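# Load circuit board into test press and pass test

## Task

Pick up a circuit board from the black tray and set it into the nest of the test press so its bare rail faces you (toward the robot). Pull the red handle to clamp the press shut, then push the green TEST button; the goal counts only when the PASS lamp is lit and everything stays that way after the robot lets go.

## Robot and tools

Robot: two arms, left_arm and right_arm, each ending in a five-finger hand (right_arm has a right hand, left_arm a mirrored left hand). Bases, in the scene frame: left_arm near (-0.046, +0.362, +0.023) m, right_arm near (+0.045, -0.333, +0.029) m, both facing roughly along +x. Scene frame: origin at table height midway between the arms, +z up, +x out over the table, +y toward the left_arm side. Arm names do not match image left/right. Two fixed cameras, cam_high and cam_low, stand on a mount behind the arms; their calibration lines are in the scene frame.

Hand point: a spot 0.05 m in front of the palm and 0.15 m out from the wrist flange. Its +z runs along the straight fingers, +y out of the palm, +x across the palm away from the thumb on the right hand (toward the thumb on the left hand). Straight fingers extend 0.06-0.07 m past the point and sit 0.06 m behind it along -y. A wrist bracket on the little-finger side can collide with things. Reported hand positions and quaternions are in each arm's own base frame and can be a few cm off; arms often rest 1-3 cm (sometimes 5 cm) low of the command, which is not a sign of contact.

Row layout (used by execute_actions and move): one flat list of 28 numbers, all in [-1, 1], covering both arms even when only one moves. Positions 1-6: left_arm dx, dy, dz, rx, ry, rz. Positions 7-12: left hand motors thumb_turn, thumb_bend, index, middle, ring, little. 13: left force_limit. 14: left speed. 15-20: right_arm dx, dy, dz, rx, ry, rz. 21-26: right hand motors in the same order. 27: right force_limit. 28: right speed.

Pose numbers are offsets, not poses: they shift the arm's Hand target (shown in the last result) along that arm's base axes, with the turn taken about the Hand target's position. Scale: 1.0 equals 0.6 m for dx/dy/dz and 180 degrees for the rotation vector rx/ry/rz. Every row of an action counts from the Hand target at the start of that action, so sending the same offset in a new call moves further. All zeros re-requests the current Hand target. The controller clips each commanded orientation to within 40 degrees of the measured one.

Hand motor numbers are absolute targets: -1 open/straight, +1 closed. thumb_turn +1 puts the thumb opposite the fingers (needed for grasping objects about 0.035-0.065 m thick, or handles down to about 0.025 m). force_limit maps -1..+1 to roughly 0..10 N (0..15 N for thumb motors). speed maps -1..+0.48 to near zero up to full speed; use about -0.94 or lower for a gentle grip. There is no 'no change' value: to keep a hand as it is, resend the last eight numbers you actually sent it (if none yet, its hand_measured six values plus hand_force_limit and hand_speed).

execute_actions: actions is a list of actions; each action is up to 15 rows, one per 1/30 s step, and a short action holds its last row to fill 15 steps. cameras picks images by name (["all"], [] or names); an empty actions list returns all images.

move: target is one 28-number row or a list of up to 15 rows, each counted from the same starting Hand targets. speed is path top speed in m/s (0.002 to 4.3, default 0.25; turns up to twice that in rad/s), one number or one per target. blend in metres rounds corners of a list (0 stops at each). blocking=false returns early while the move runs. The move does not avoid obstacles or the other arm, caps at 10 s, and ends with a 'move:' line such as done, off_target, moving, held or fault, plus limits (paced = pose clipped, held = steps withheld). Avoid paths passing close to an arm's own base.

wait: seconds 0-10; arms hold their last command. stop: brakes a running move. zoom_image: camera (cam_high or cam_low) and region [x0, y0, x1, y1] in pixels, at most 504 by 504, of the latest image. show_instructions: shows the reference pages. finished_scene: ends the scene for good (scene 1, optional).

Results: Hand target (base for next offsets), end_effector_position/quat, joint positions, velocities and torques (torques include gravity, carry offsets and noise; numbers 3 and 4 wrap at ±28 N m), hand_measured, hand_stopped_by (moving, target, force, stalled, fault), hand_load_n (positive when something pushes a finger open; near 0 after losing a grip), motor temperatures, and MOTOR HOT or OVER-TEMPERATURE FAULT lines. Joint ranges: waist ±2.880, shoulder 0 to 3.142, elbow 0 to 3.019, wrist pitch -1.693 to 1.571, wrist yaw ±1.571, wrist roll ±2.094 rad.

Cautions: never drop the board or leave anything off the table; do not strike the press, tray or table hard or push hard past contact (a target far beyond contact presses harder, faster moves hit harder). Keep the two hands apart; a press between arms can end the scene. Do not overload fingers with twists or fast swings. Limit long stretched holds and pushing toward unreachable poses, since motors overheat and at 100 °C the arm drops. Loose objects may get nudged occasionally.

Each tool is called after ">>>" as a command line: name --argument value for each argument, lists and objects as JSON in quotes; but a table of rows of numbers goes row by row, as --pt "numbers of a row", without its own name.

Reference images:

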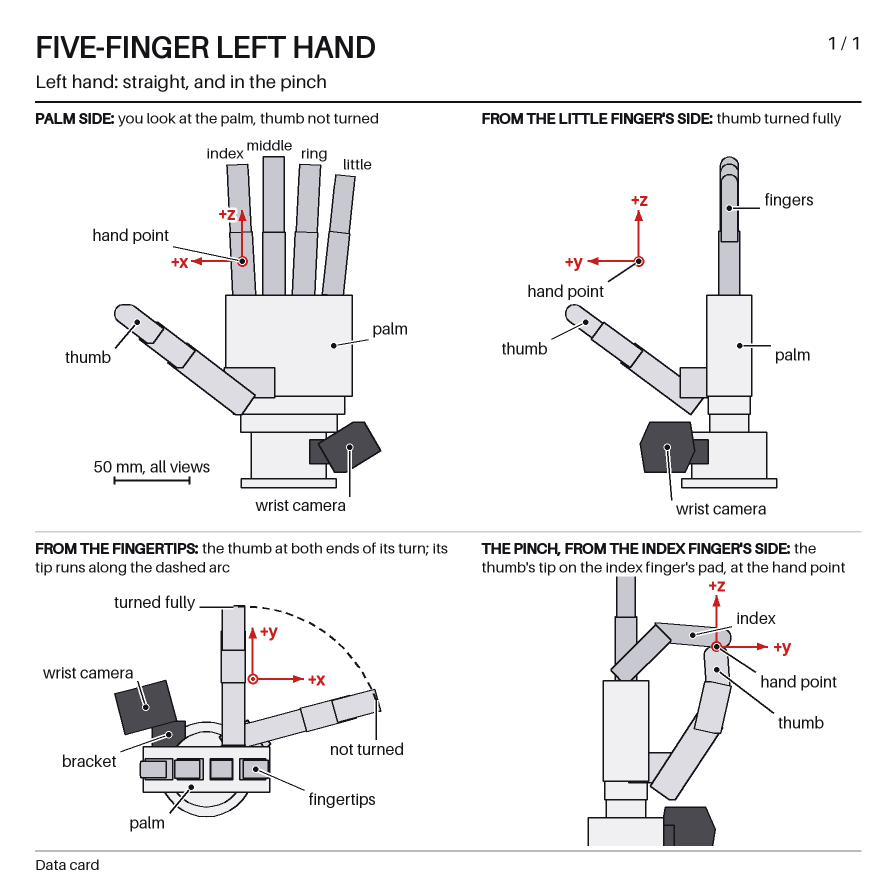

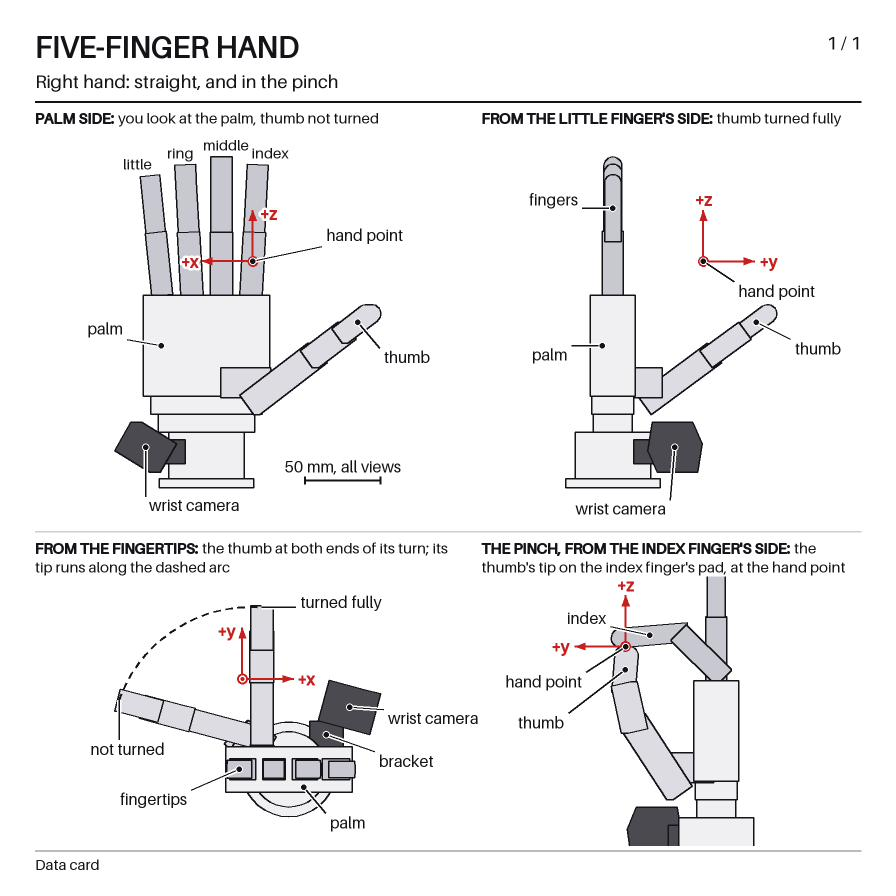

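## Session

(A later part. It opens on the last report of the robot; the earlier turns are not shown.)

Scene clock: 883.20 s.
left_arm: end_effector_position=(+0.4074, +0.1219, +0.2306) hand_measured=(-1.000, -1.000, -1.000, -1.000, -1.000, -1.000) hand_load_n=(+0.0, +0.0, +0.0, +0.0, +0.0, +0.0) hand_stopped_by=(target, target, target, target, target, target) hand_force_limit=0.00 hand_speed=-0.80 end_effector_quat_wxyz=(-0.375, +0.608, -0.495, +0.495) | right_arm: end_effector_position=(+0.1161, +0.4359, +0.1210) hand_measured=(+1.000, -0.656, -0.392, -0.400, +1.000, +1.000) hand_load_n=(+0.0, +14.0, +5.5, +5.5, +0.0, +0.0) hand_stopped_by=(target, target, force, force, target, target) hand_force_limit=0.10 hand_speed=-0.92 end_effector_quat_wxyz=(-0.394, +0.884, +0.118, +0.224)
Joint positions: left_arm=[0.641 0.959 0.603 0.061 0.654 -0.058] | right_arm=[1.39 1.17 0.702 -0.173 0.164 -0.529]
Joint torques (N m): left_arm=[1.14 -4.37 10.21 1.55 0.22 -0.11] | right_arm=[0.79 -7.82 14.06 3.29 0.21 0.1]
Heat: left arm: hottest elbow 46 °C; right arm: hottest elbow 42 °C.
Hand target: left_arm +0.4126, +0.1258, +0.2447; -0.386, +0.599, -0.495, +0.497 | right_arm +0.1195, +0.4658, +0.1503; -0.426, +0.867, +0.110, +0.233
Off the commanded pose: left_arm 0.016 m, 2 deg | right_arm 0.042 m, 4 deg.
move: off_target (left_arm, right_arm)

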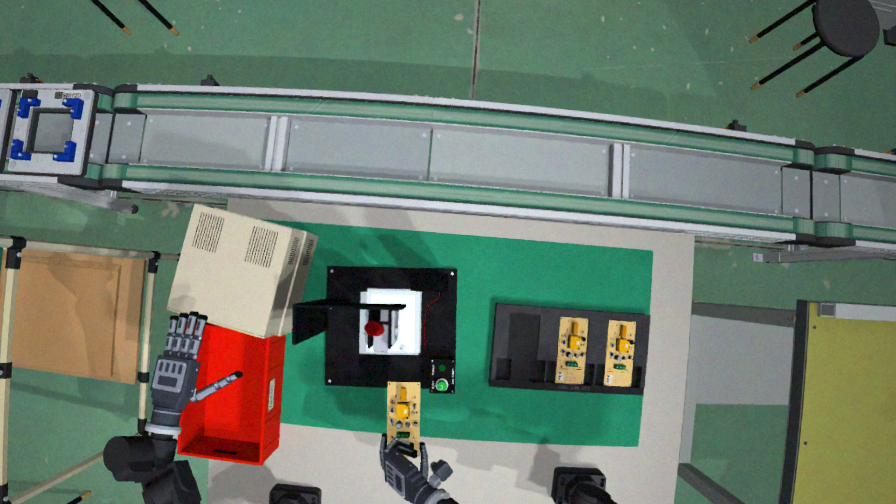

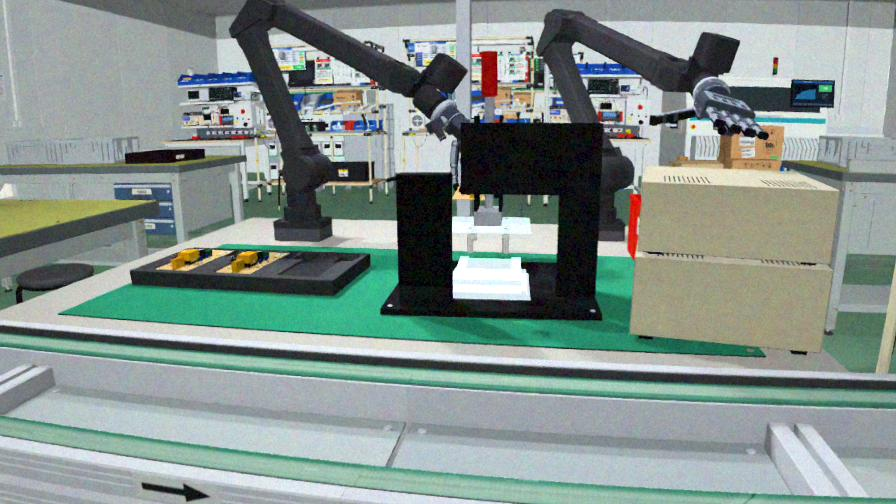

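>>> move --target '[0,0,0,0,0,0,-1,-1,-1,-1,-1,-1,0,-0.8,0,0.073,-0.09,0,0,0.009,1,-0.65,0.1,0.1,1,1,0.1,-0.92]' --speed 0.1 --cameras '["cam_low","cam_high"]'

>>> zoom_image --camera "cam_low" --region '[440, 180, 560, 310]'

>>> zoom_image --camera "cam_high" --region '[340, 280, 460, 460]'

Scene clock: 987.63 s.
left_arm: end_effector_position=(+0.4074, +0.1219, +0.2306) hand_measured=(-1.000, -1.000, -1.000, -1.000, -1.000, -1.000) hand_load_n=(-0.5, +0.0, +0.0, +0.0, +0.0, +0.0) hand_stopped_by=(target, target, target, target, target, target) hand_force_limit=0.00 hand_speed=-0.80 end_effector_quat_wxyz=(-0.375, +0.608, -0.495, +0.495) | right_arm: end_effector_position=(+0.1184, +0.4793, +0.0727) hand_measured=(+1.000, -0.656, -0.392, -0.400, +1.000, +1.000) hand_load_n=(+0.0, +14.5, +5.5, +5.5, +0.0, +0.0) hand_stopped_by=(target, target, force, force, target, target) hand_force_limit=0.10 hand_speed=-0.92 end_effector_quat_wxyz=(-0.400, +0.881, +0.123, +0.219)
Joint positions: left_arm=[0.641 0.959 0.603 0.061 0.654 -0.058] | right_arm=[1.398 1.373 0.724 0.017 0.154 -0.528]
Joint torques (N m): left_arm=[1.38 -4.19 10.15 1.54 0.21 -0.1] | right_arm=[1.03 -10.17 12.86 3.29 0.02 0.01]
Heat: left arm: hottest elbow 46 °C; right arm: hottest elbow 46 °C.
Hand target: left_arm +0.4126, +0.1258, +0.2447; -0.386, +0.599, -0.495, +0.497 | right_arm +0.1195, +0.5096, +0.0963; -0.429, +0.866, +0.122, +0.227
Off the commanded pose: left_arm 0.016 m, 2 deg | right_arm 0.038 m, 4 deg.
move: off_target (left_arm, right_arm)

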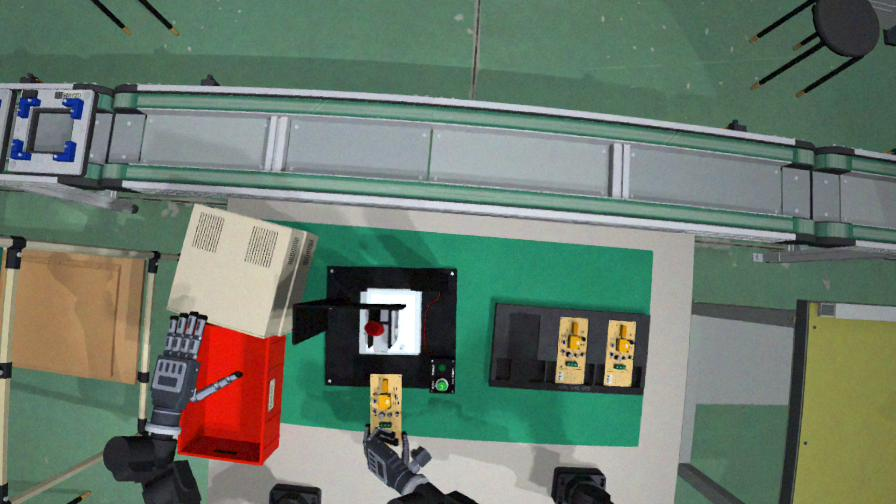

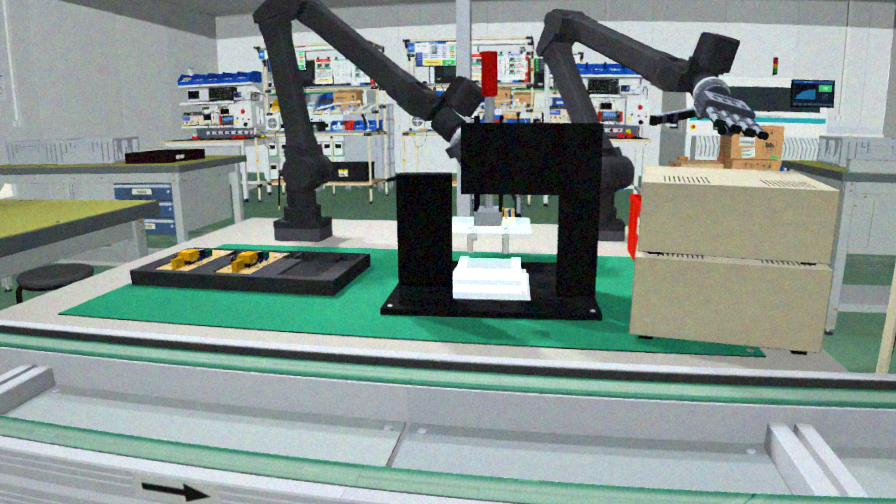

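Scaled by 3.877.

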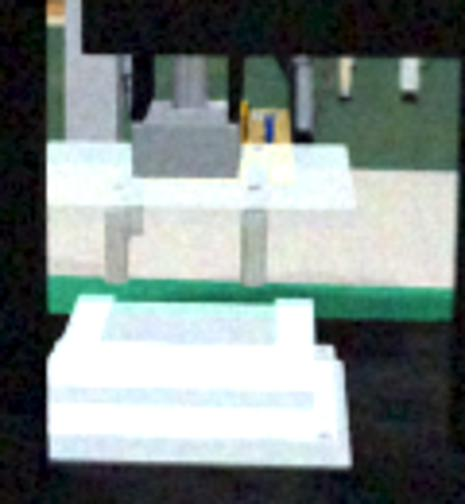

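Scaled by 2.800.

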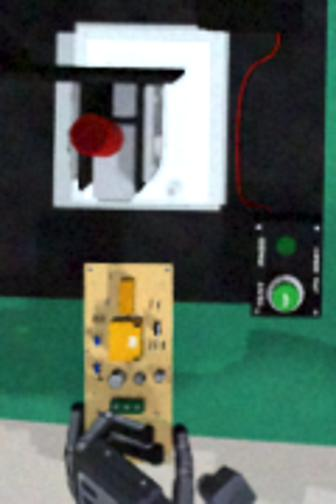

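>>> zoom_image --camera "cam_low" --region '[495, 195, 530, 235]'

Scaled by 12.600.

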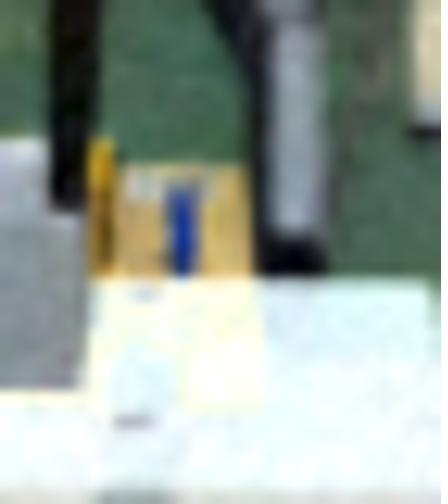

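>>> move --target '[0,0,0,0,0,0,-1,-1,-1,-1,-1,-1,0,-0.8,0.017,-0.017,-0.06,0,-0.0167,0,1,-0.65,0.1,0.1,1,1,0.1,-0.92]' --speed 0.08 --cameras '["cam_low","cam_high"]'

>>> zoom_image --camera "cam_low" --region '[440, 190, 550, 310]'

>>> zoom_image --camera "cam_high" --region '[340, 280, 460, 460]'

Scene clock: 1059.50 s.
left_arm: end_effector_position=(+0.4074, +0.1219, +0.2306) hand_measured=(-1.000, -1.000, -1.000, -1.000, -1.000, -1.000) hand_load_n=(+0.0, +0.0, +0.0, -0.5, +0.0, +0.0) hand_stopped_by=(target, target, target, target, target, target) hand_force_limit=0.00 hand_speed=-0.80 end_effector_quat_wxyz=(-0.375, +0.608, -0.495, +0.495) | right_arm: end_effector_position=(+0.1261, +0.4940, +0.0578) hand_measured=(+1.000, -0.656, -0.392, -0.400, +1.000, +1.000) hand_load_n=(+0.0, +14.5, +6.0, +5.5, +0.0, +0.0) hand_stopped_by=(target, target, force, force, target, target) hand_force_limit=0.10 hand_speed=-0.92 end_effector_quat_wxyz=(-0.419, +0.866, +0.129, +0.241)
Joint positions: left_arm=[0.641 0.959 0.603 0.061 0.654 -0.058] | right_arm=[1.398 1.44 0.701 0.169 0.169 -0.563]
Joint torques (N m): left_arm=[1.2 -4.48 10.21 1.58 0.22 -0.11] | right_arm=[0.09 -11.05 8.53 3.36 0.2 -0.12]
Motor temperatures (°C): left_arm=[31 29 47 31 28 29] | right_arm=[32 32 47 27 31 29]
Heat: left arm: hottest elbow 47 °C; right arm: hottest elbow 47 °C.
Hand target: left_arm +0.4126, +0.1258, +0.2447; -0.386, +0.599, -0.495, +0.497 | right_arm +0.1297, +0.4995, +0.0604; -0.426, +0.859, +0.133, +0.249
Off the commanded pose: left_arm 0.016 m, 2 deg | right_arm 0.007 m, 1 deg.
move: off_target (left_arm)

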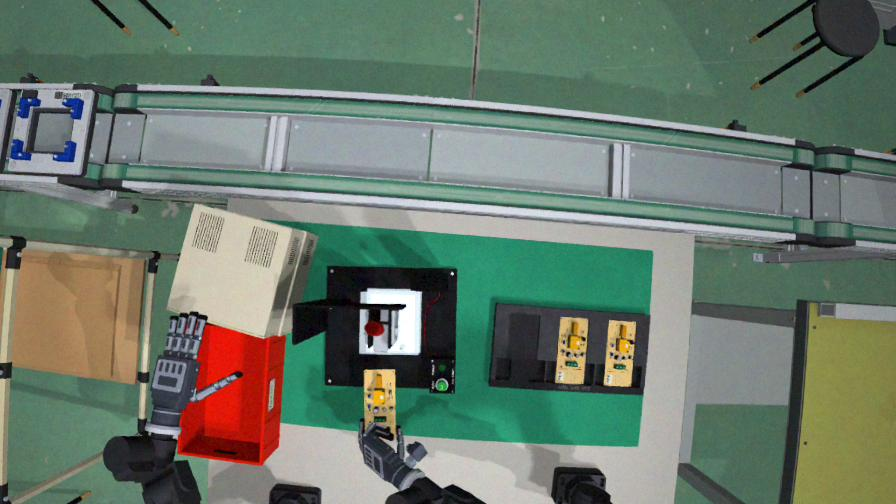

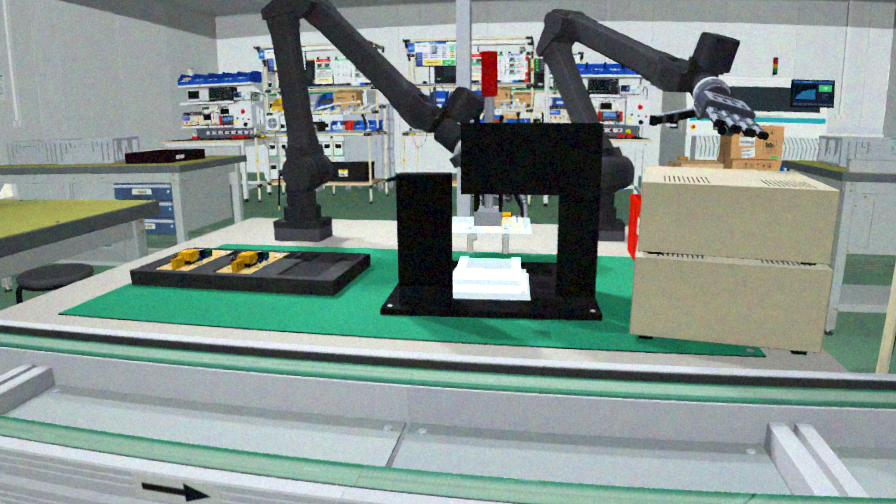

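Scaled by 4.200.

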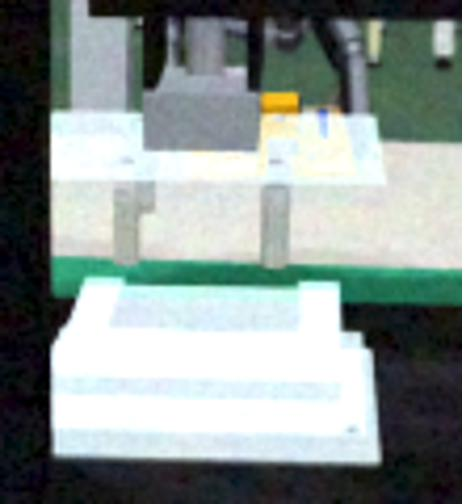

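Scaled by 2.800.

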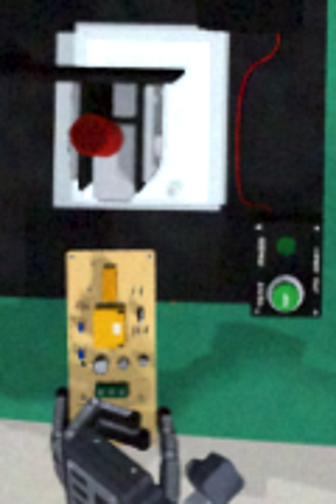

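>>> move --target '[0,0,0,0,0,0,-1,-1,-1,-1,-1,-1,0,-0.8,0.006,-0.042,-0.055,0,0,0,1,-0.65,0.1,0.1,1,1,0.1,-0.92]' --speed 0.08 --cameras '["cam_low","cam_high"]'

>>> zoom_image --camera "cam_low" --region '[445, 200, 545, 300]'

>>> zoom_image --camera "cam_high" --region '[345, 330, 435, 440]'

Scene clock: 1077.30 s.
left_arm: end_effector_position=(+0.4074, +0.1219, +0.2306) hand_measured=(-1.000, -1.000, -1.000, -1.000, -1.000, -1.000) hand_load_n=(+0.0, +0.0, +0.0, +0.0, +0.0, +0.0) hand_stopped_by=(target, target, target, target, target, target) hand_force_limit=0.00 hand_speed=-0.80 end_effector_quat_wxyz=(-0.375, +0.608, -0.495, +0.495) | right_arm: end_effector_position=(+0.1276, +0.4700, +0.0255) hand_measured=(+1.000, -0.656, -0.392, -0.400, +1.000, +1.000) hand_load_n=(+0.0, +14.0, +5.5, +5.5, +0.0, +0.0) hand_stopped_by=(target, target, force, force, target, target) hand_force_limit=0.10 hand_speed=-0.92 end_effector_quat_wxyz=(-0.420, +0.865, +0.131, +0.242)
Joint positions: left_arm=[0.641 0.959 0.603 0.061 0.654 -0.058] | right_arm=[1.382 1.465 0.604 0.294 0.155 -0.574]
Joint torques (N m): left_arm=[1.08 -4.42 10.17 1.58 0.21 -0.1] | right_arm=[-0.38 -10.34 7.69 3.37 0 -0.11]
Heat: left arm: hottest elbow 47 °C; right arm: hottest elbow 46 °C.
Hand target: left_arm +0.4126, +0.1258, +0.2447; -0.386, +0.599, -0.495, +0.497 | right_arm +0.1333, +0.4742, +0.0273; -0.426, +0.859, +0.133, +0.249
Off the commanded pose: left_arm 0.016 m, 2 deg | right_arm 0.007 m, 1 deg.
move: off_target (left_arm)

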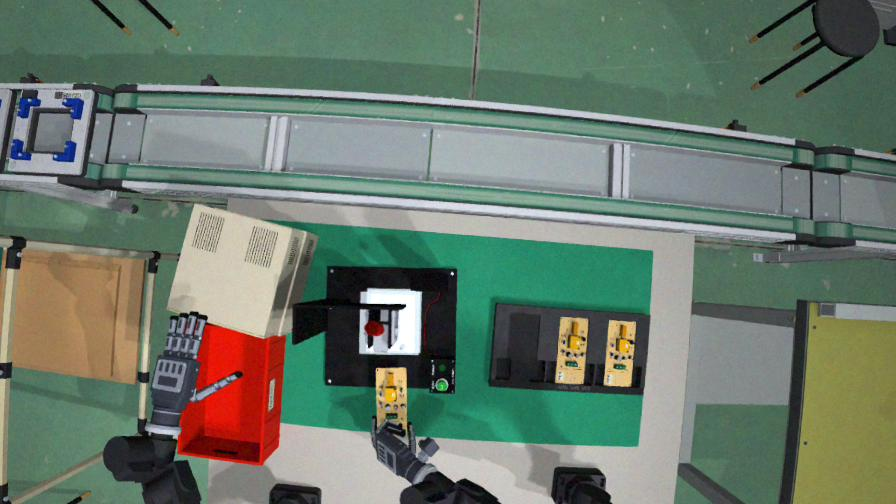

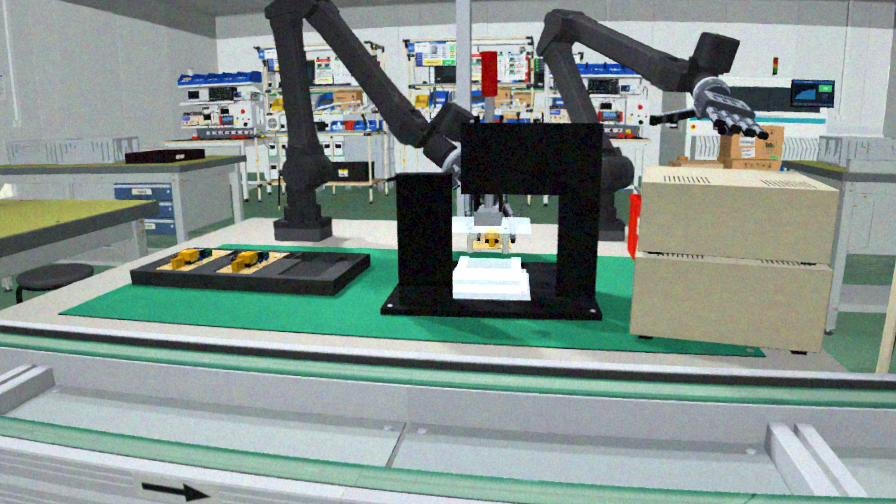

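Scaled by 5.040.

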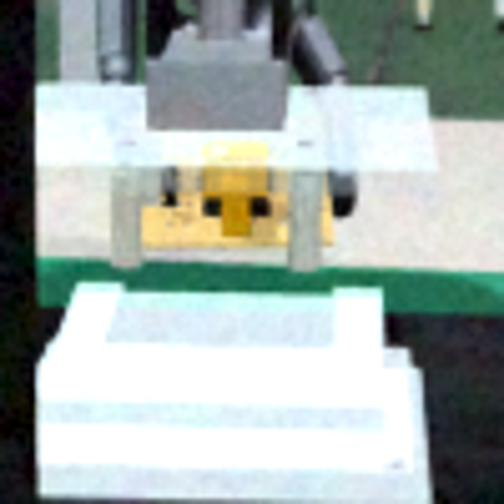

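Scaled by 4.582.

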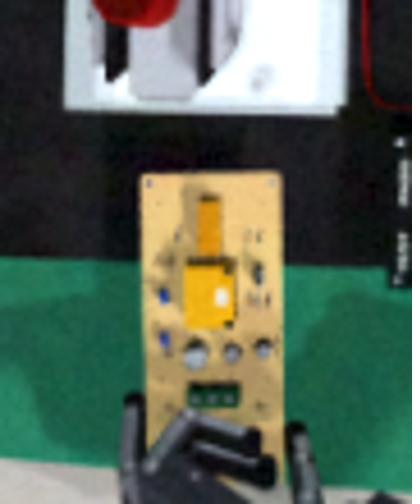

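>>> move --pt "0 0 0 0 0 0 -1 -1 -1 -1 -1 -1 0 -0.8 0 0.0017 -0.012 0 0 -0.0094 1 -0.65 0.1 0.1 1 1 0.1 -0.92" --speed 0.08 --cameras '["cam_low","cam_high"]'

>>> zoom_image --camera "cam_low" --region '[445, 200, 545, 300]'

>>> zoom_image --camera "cam_high" --region '[345, 330, 435, 440]'

Scene clock: 1142.33 s.
left_arm: end_effector_position=(+0.4074, +0.1219, +0.2306) hand_measured=(-1.000, -1.000, -1.000, -1.000, -1.000, -1.000) hand_load_n=(-0.5, +0.0, +0.0, +0.0, +0.0, +0.0) hand_stopped_by=(target, target, target, target, target, target) hand_force_limit=0.00 hand_speed=-0.80 end_effector_quat_wxyz=(-0.375, +0.608, -0.495, +0.495) | right_arm: end_effector_position=(+0.1332, +0.4697, +0.0190) hand_measured=(+1.000, -0.656, -0.392, -0.400, +1.000, +1.000) hand_load_n=(+0.5, +14.0, +6.0, +5.0, +0.0, +0.0) hand_stopped_by=(target, target, force, force, target, target) hand_force_limit=0.10 hand_speed=-0.92 end_effector_quat_wxyz=(-0.414, +0.866, +0.124, +0.253)
Joint positions: left_arm=[0.641 0.959 0.603 0.061 0.654 -0.058] | right_arm=[1.382 1.489 0.604 0.315 0.184 -0.575]
Joint torques (N m): left_arm=[1.14 -4.25 10.18 1.55 0.2 -0.11] | right_arm=[0.5 -10.46 7.56 3.44 0.21 0.07]
Motor temperatures (°C): left_arm=[31 29 47 31 28 29] | right_arm=[32 31 42 28 31 29]
Heat: left arm: hottest elbow 47 °C; right arm: hottest elbow 42 °C.
Hand target: left_arm +0.4126, +0.1258, +0.2447; -0.386, +0.599, -0.495, +0.497 | right_arm +0.1333, +0.4752, +0.0202; -0.422, +0.861, +0.121, +0.256
Off the commanded pose: left_arm 0.016 m, 2 deg | right_arm 0.006 m, 1 deg.
move: off_target (left_arm)

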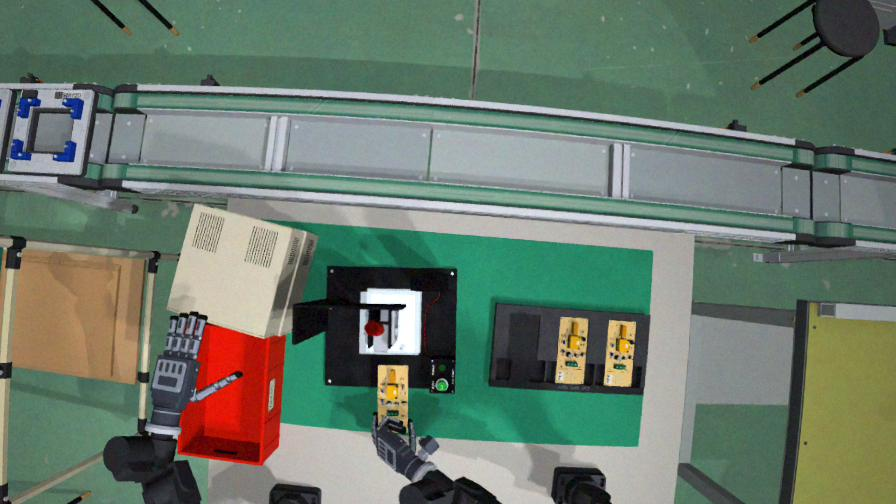

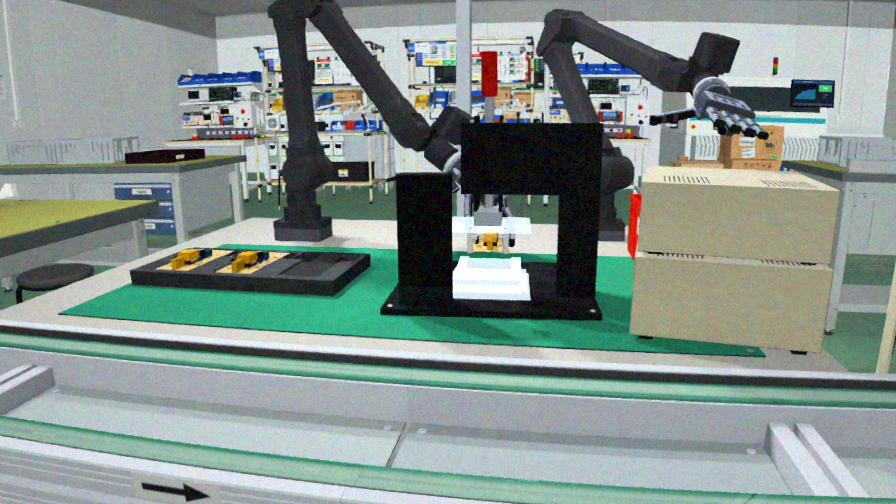

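Scaled by 5.040.

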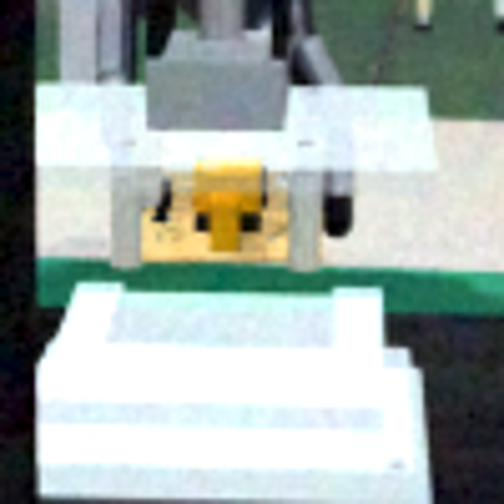

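Scaled by 4.582.

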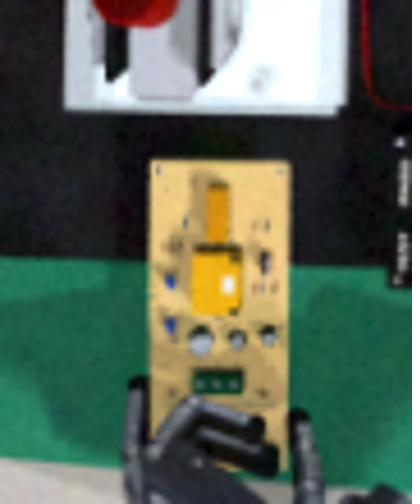

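>>> move --pt "0 0 0 0 0 0 -1 -1 -1 -1 -1 -1 0 -0.8 0.083 0.0067 0 0 0 0 1 -0.65 0.1 0.1 1 1 0.1 -0.92" --speed 0.06 --cameras '["cam_low","cam_high"]'

>>> zoom_image --camera "cam_low" --region '[445, 200, 545, 300]'

>>> zoom_image --camera "cam_high" --region '[345, 310, 435, 420]'

Scene clock: 1165.83 s.
left_arm: end_effector_position=(+0.4074, +0.1219, +0.2306) hand_measured=(-1.000, -1.000, -1.000, -1.000, -1.000, -1.000) hand_load_n=(-0.5, +0.0, +0.0, +0.0, +0.0, +0.0) hand_stopped_by=(target, target, target, target, target, target) hand_force_limit=0.00 hand_speed=-0.80 end_effector_quat_wxyz=(-0.375, +0.608, -0.495, +0.495) | right_arm: end_effector_position=(+0.1712, +0.4549, +0.0031) hand_measured=(+1.000, -0.656, -0.392, -0.400, +1.000, +1.000) hand_load_n=(+0.5, +14.0, +5.5, +5.5, +0.0, +0.0) hand_stopped_by=(target, target, force, force, target, target) hand_force_limit=0.10 hand_speed=-0.92 end_effector_quat_wxyz=(-0.401, +0.876, +0.119, +0.240)
Joint positions: left_arm=[0.641 0.959 0.603 0.061 0.654 -0.058] | right_arm=[1.265 1.52 0.604 0.315 0.082 -0.619]
Joint torques (N m): left_arm=[1.14 -4.25 10.18 1.52 0.2 -0.1] | right_arm=[-0.26 -10.75 10.47 3.4 -0.04 -0.11]
Heat: left arm: hottest elbow 47 °C; right arm: hottest elbow 42 °C.
Hand target: left_arm +0.4126, +0.1258, +0.2447; -0.386, +0.599, -0.495, +0.497 | right_arm +0.1832, +0.4792, +0.0201; -0.422, +0.861, +0.121, +0.256
Off the commanded pose: left_arm 0.016 m, 2 deg | right_arm 0.032 m, 3 deg.
move: off_target (left_arm, right_arm)

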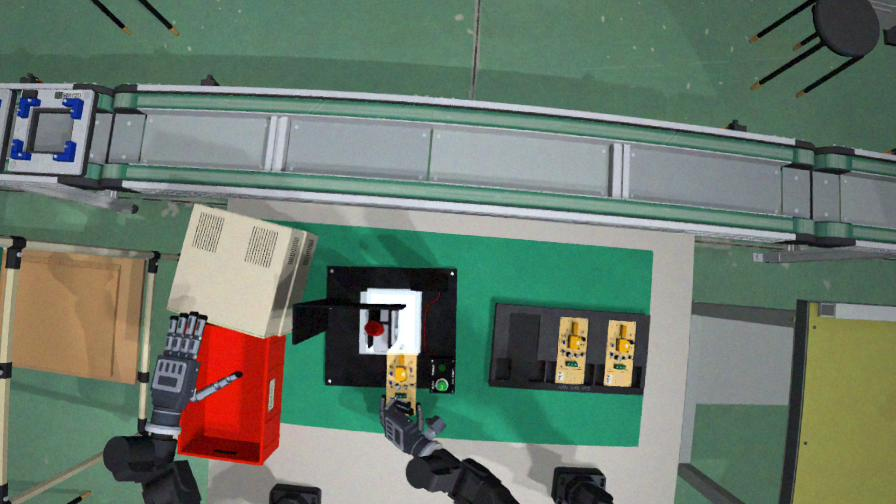

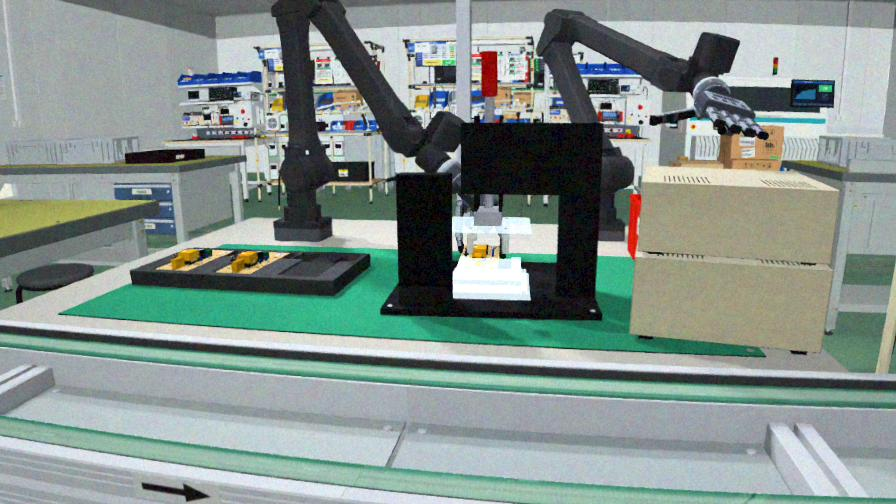

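Scaled by 5.040.

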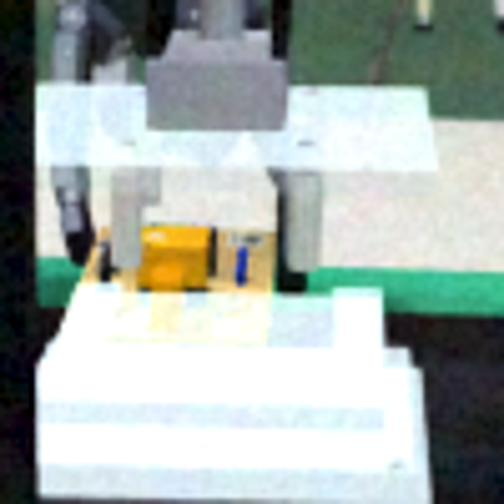

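Scaled by 4.582.

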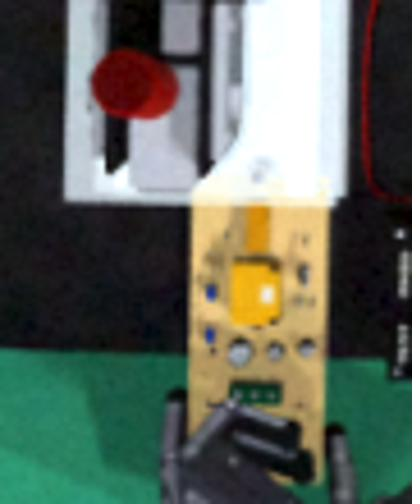

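>>> zoom_image --camera "cam_low" --region '[450, 235, 530, 300]'

>>> zoom_image --camera "cam_high" --region '[375, 335, 430, 390]'

Scaled by 6.300.

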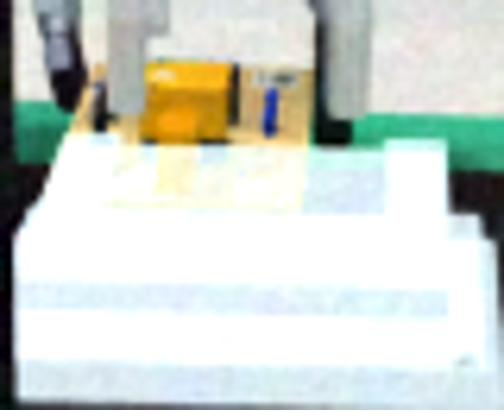

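Scaled by 9.164.

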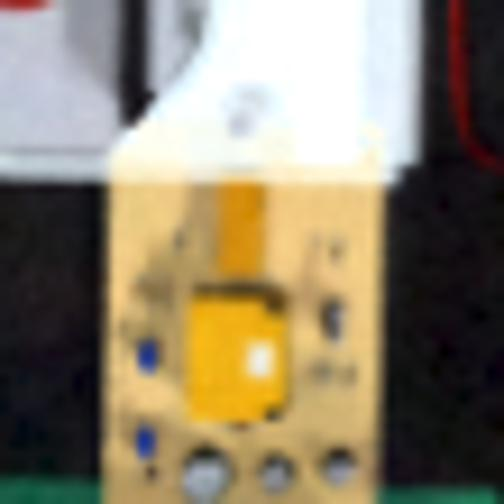

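>>> move --pt "0 0 0 0 0 0 -1 -1 -1 -1 -1 -1 0 -0.8 -0.1 0 0 0 0 0 1 -0.65 0.1 0.1 1 1 0.1 -0.92" --pt "0 0 0 0 0 0 -1 -1 -1 -1 -1 -1 0 -0.8 -0.09 0.01 0.05 0 0 0 1 -0.65 0.1 0.1 1 1 0.1 -0.92" --speed 0.08 --cameras '["cam_low","cam_high"]'

>>> zoom_image --camera "cam_low" --region '[445, 200, 545, 300]'

>>> zoom_image --camera "cam_high" --region '[345, 310, 435, 420]'

Scene clock: 1268.97 s.
left_arm: end_effector_position=(+0.4074, +0.1219, +0.2306) hand_measured=(-1.000, -1.000, -1.000, -1.000, -1.000, -1.000) hand_load_n=(-0.5, +0.0, +0.0, +0.0, +0.0, +0.0) hand_stopped_by=(target, target, target, target, target, target) hand_force_limit=0.00 hand_speed=-0.80 end_effector_quat_wxyz=(-0.375, +0.608, -0.495, +0.495) | right_arm: end_effector_position=(+0.1226, +0.4649, +0.0263) hand_measured=(+1.000, -0.656, -0.392, -0.400, +1.000, +1.000) hand_load_n=(+0.5, +14.5, +5.5, +5.5, +0.0, +0.0) hand_stopped_by=(target, target, force, force, target, target) hand_force_limit=0.10 hand_speed=-0.92 end_effector_quat_wxyz=(-0.403, +0.871, +0.128, +0.249)
Joint positions: left_arm=[0.641 0.959 0.603 0.061 0.654 -0.058] | right_arm=[1.408 1.451 0.611 0.244 0.203 -0.563]
Joint torques (N m): left_arm=[1.49 -4.37 10.22 1.55 0.21 -0.11] | right_arm=[-0.44 -12.4 11.32 1.62 0.03 0.03]
Heat: left arm: hottest elbow 47 °C; right arm: hottest elbow 45 °C.
Hand target: left_arm +0.4126, +0.1258, +0.2447; -0.386, +0.599, -0.495, +0.497 | right_arm +0.1292, +0.4852, +0.0502; -0.422, +0.861, +0.121, +0.256
Off the commanded pose: left_arm 0.016 m, 2 deg | right_arm 0.032 m, 3 deg.
move: off_target (left_arm, right_arm)

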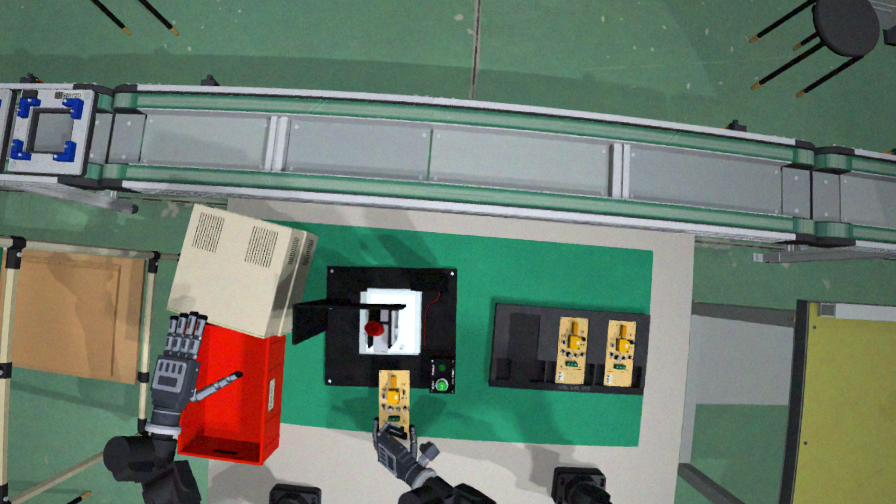

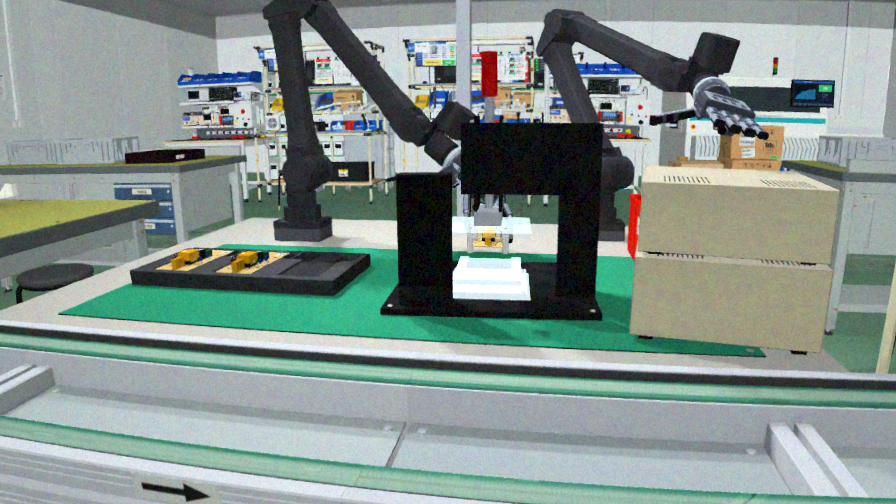

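Scaled by 5.040.

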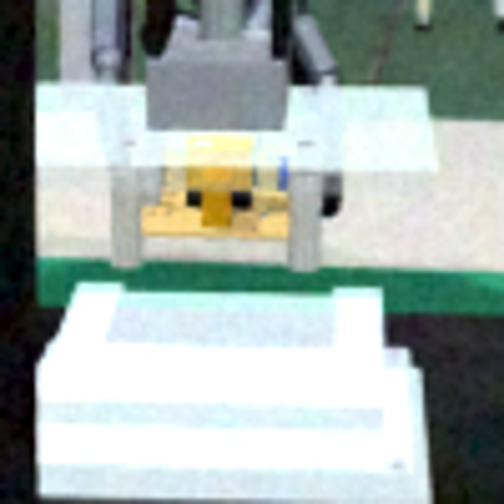

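Scaled by 4.582.

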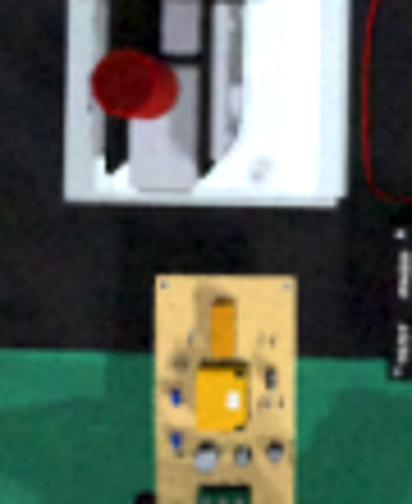

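>>> move --pt "0 0 0 0 0 0 -1 -1 -1 -1 -1 -1 0 -0.8 0.0397 0.013 -0.0278 0 0 0 1 -0.65 0.1 0.1 1 1 0.1 -0.92" --speed 0.08 --cameras '[]'

Scene clock: 1327.80 s.
left_arm: end_effector_position=(+0.4074, +0.1219, +0.2306) hand_measured=(-1.000, -1.000, -1.000, -1.000, -1.000, -1.000) hand_load_n=(+0.0, +0.0, +0.0, +0.0, -0.5, +0.0) hand_stopped_by=(target, target, target, target, target, target) hand_force_limit=0.00 hand_speed=-0.80 end_effector_quat_wxyz=(-0.375, +0.608, -0.495, +0.495) | right_arm: end_effector_position=(+0.1422, +0.4655, +0.0133) hand_measured=(+1.000, -0.656, -0.392, -0.400, +1.000, +1.000) hand_load_n=(+0.0, +14.0, +6.0, +5.0, +0.0, +0.0) hand_stopped_by=(target, target, force, force, target, target) hand_force_limit=0.10 hand_speed=-0.92 end_effector_quat_wxyz=(-0.398, +0.877, +0.121, +0.242)
Joint positions: left_arm=[0.641 0.959 0.603 0.061 0.654 -0.058] | right_arm=[1.351 1.497 0.624 0.261 0.155 -0.575]
Joint torques (N m): left_arm=[1.32 -4.31 10.19 1.57 0.22 -0.1] | right_arm=[-0.32 -10.81 11.17 3.33 0.01 -0.13]
Heat: left arm: hottest elbow 48 °C; right arm: hottest elbow 46 °C.
Hand target: left_arm +0.4126, +0.1258, +0.2447; -0.386, +0.599, -0.495, +0.497 | right_arm +0.1530, +0.4930, +0.0335; -0.422, +0.861, +0.121, +0.256
Off the commanded pose: left_arm 0.016 m, 2 deg | right_arm 0.036 m, 4 deg.
move: off_target (left_arm, right_arm)
No camera images: "cameras" was empty.

>>> move --pt "0 0 0 0 0 0 -1 -1 -1 -1 -1 -1 0 -0.8 0.0185 0.013 0.0083 0.018 -0.005 0 1 -0.65 0.1 0.1 1 1 0.1 -0.92" --speed 0.08 --cameras '["cam_low","cam_high"]'

>>> zoom_image --camera "cam_low" --region '[450, 220, 530, 300]'

>>> zoom_image --camera "cam_high" --region '[345, 310, 435, 420]'

Scene clock: 1346.87 s.
left_arm: end_effector_position=(+0.4074, +0.1219, +0.2306) hand_measured=(-1.000, -1.000, -1.000, -1.000, -1.000, -1.000) hand_load_n=(-0.5, +0.0, +0.0, +0.0, +0.0, +0.0) hand_stopped_by=(target, target, target, target, target, target) hand_force_limit=0.00 hand_speed=-0.80 end_effector_quat_wxyz=(-0.375, +0.608, -0.495, +0.495) | right_arm: end_effector_position=(+0.1534, +0.4782, +0.0216) hand_measured=(+1.000, -0.656, -0.392, -0.400, +1.000, +1.000) hand_load_n=(+0.5, +14.0, +6.0, +5.0, +0.0, +0.0) hand_stopped_by=(target, target, force, force, target, target) hand_force_limit=0.10 hand_speed=-0.92 end_effector_quat_wxyz=(-0.425, +0.861, +0.117, +0.252)
Joint positions: left_arm=[0.641 0.959 0.603 0.061 0.654 -0.058] | right_arm=[1.329 1.512 0.624 0.346 0.137 -0.588]
Joint torques (N m): left_arm=[1.26 -4.42 10.19 1.57 0.21 -0.1] | right_arm=[-0.38 -10.87 10.54 3.4 -0.02 -0.13]
Heat: left arm: hottest elbow 48 °C; right arm: hottest elbow 45 °C.
Hand target: left_arm +0.4126, +0.1258, +0.2447; -0.386, +0.599, -0.495, +0.497 | right_arm +0.1642, +0.5008, +0.0385; -0.445, +0.847, +0.117, +0.266
Off the commanded pose: left_arm 0.016 m, 2 deg | right_arm 0.030 m, 3 deg.
move: off_target (left_arm, right_arm)

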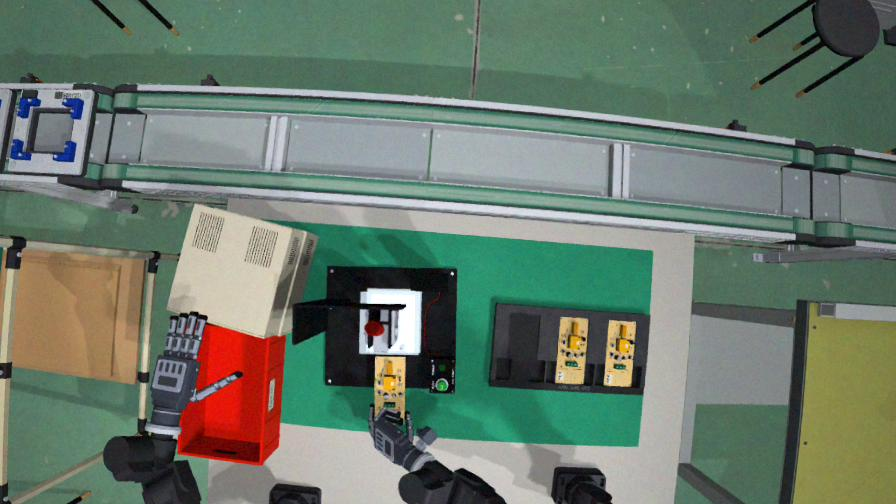

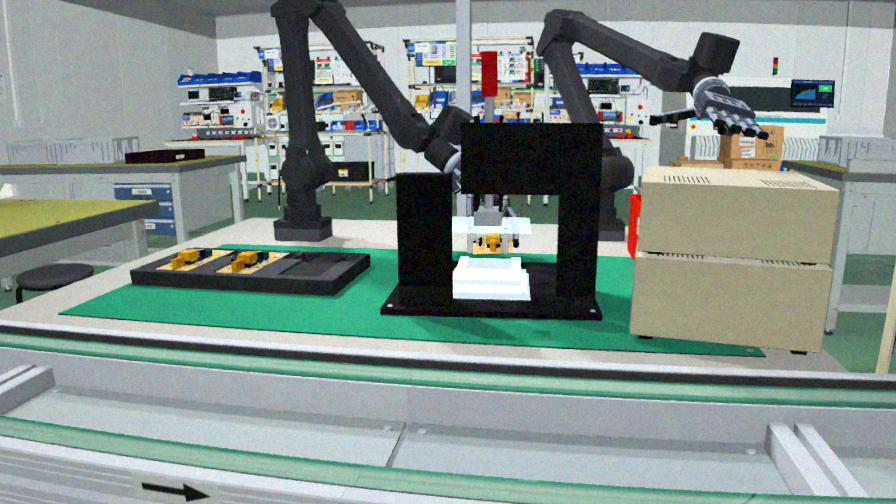

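Scaled by 6.300.

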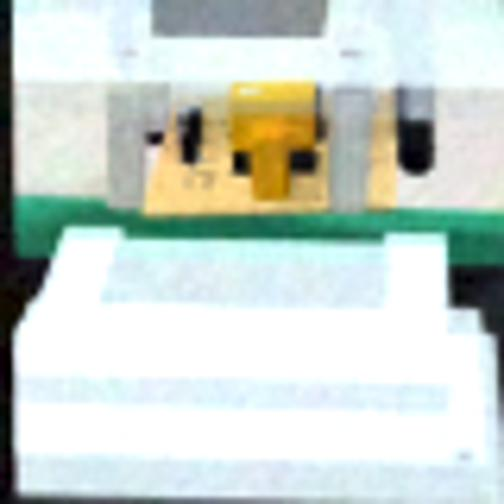

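Scaled by 4.582.

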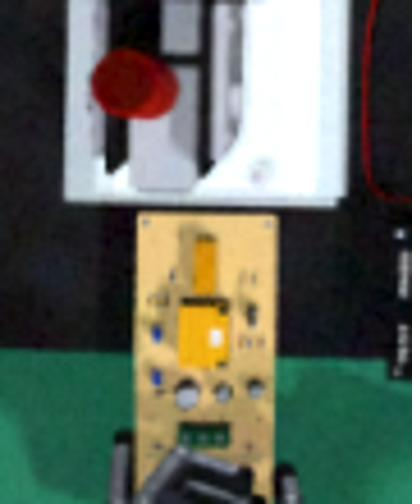

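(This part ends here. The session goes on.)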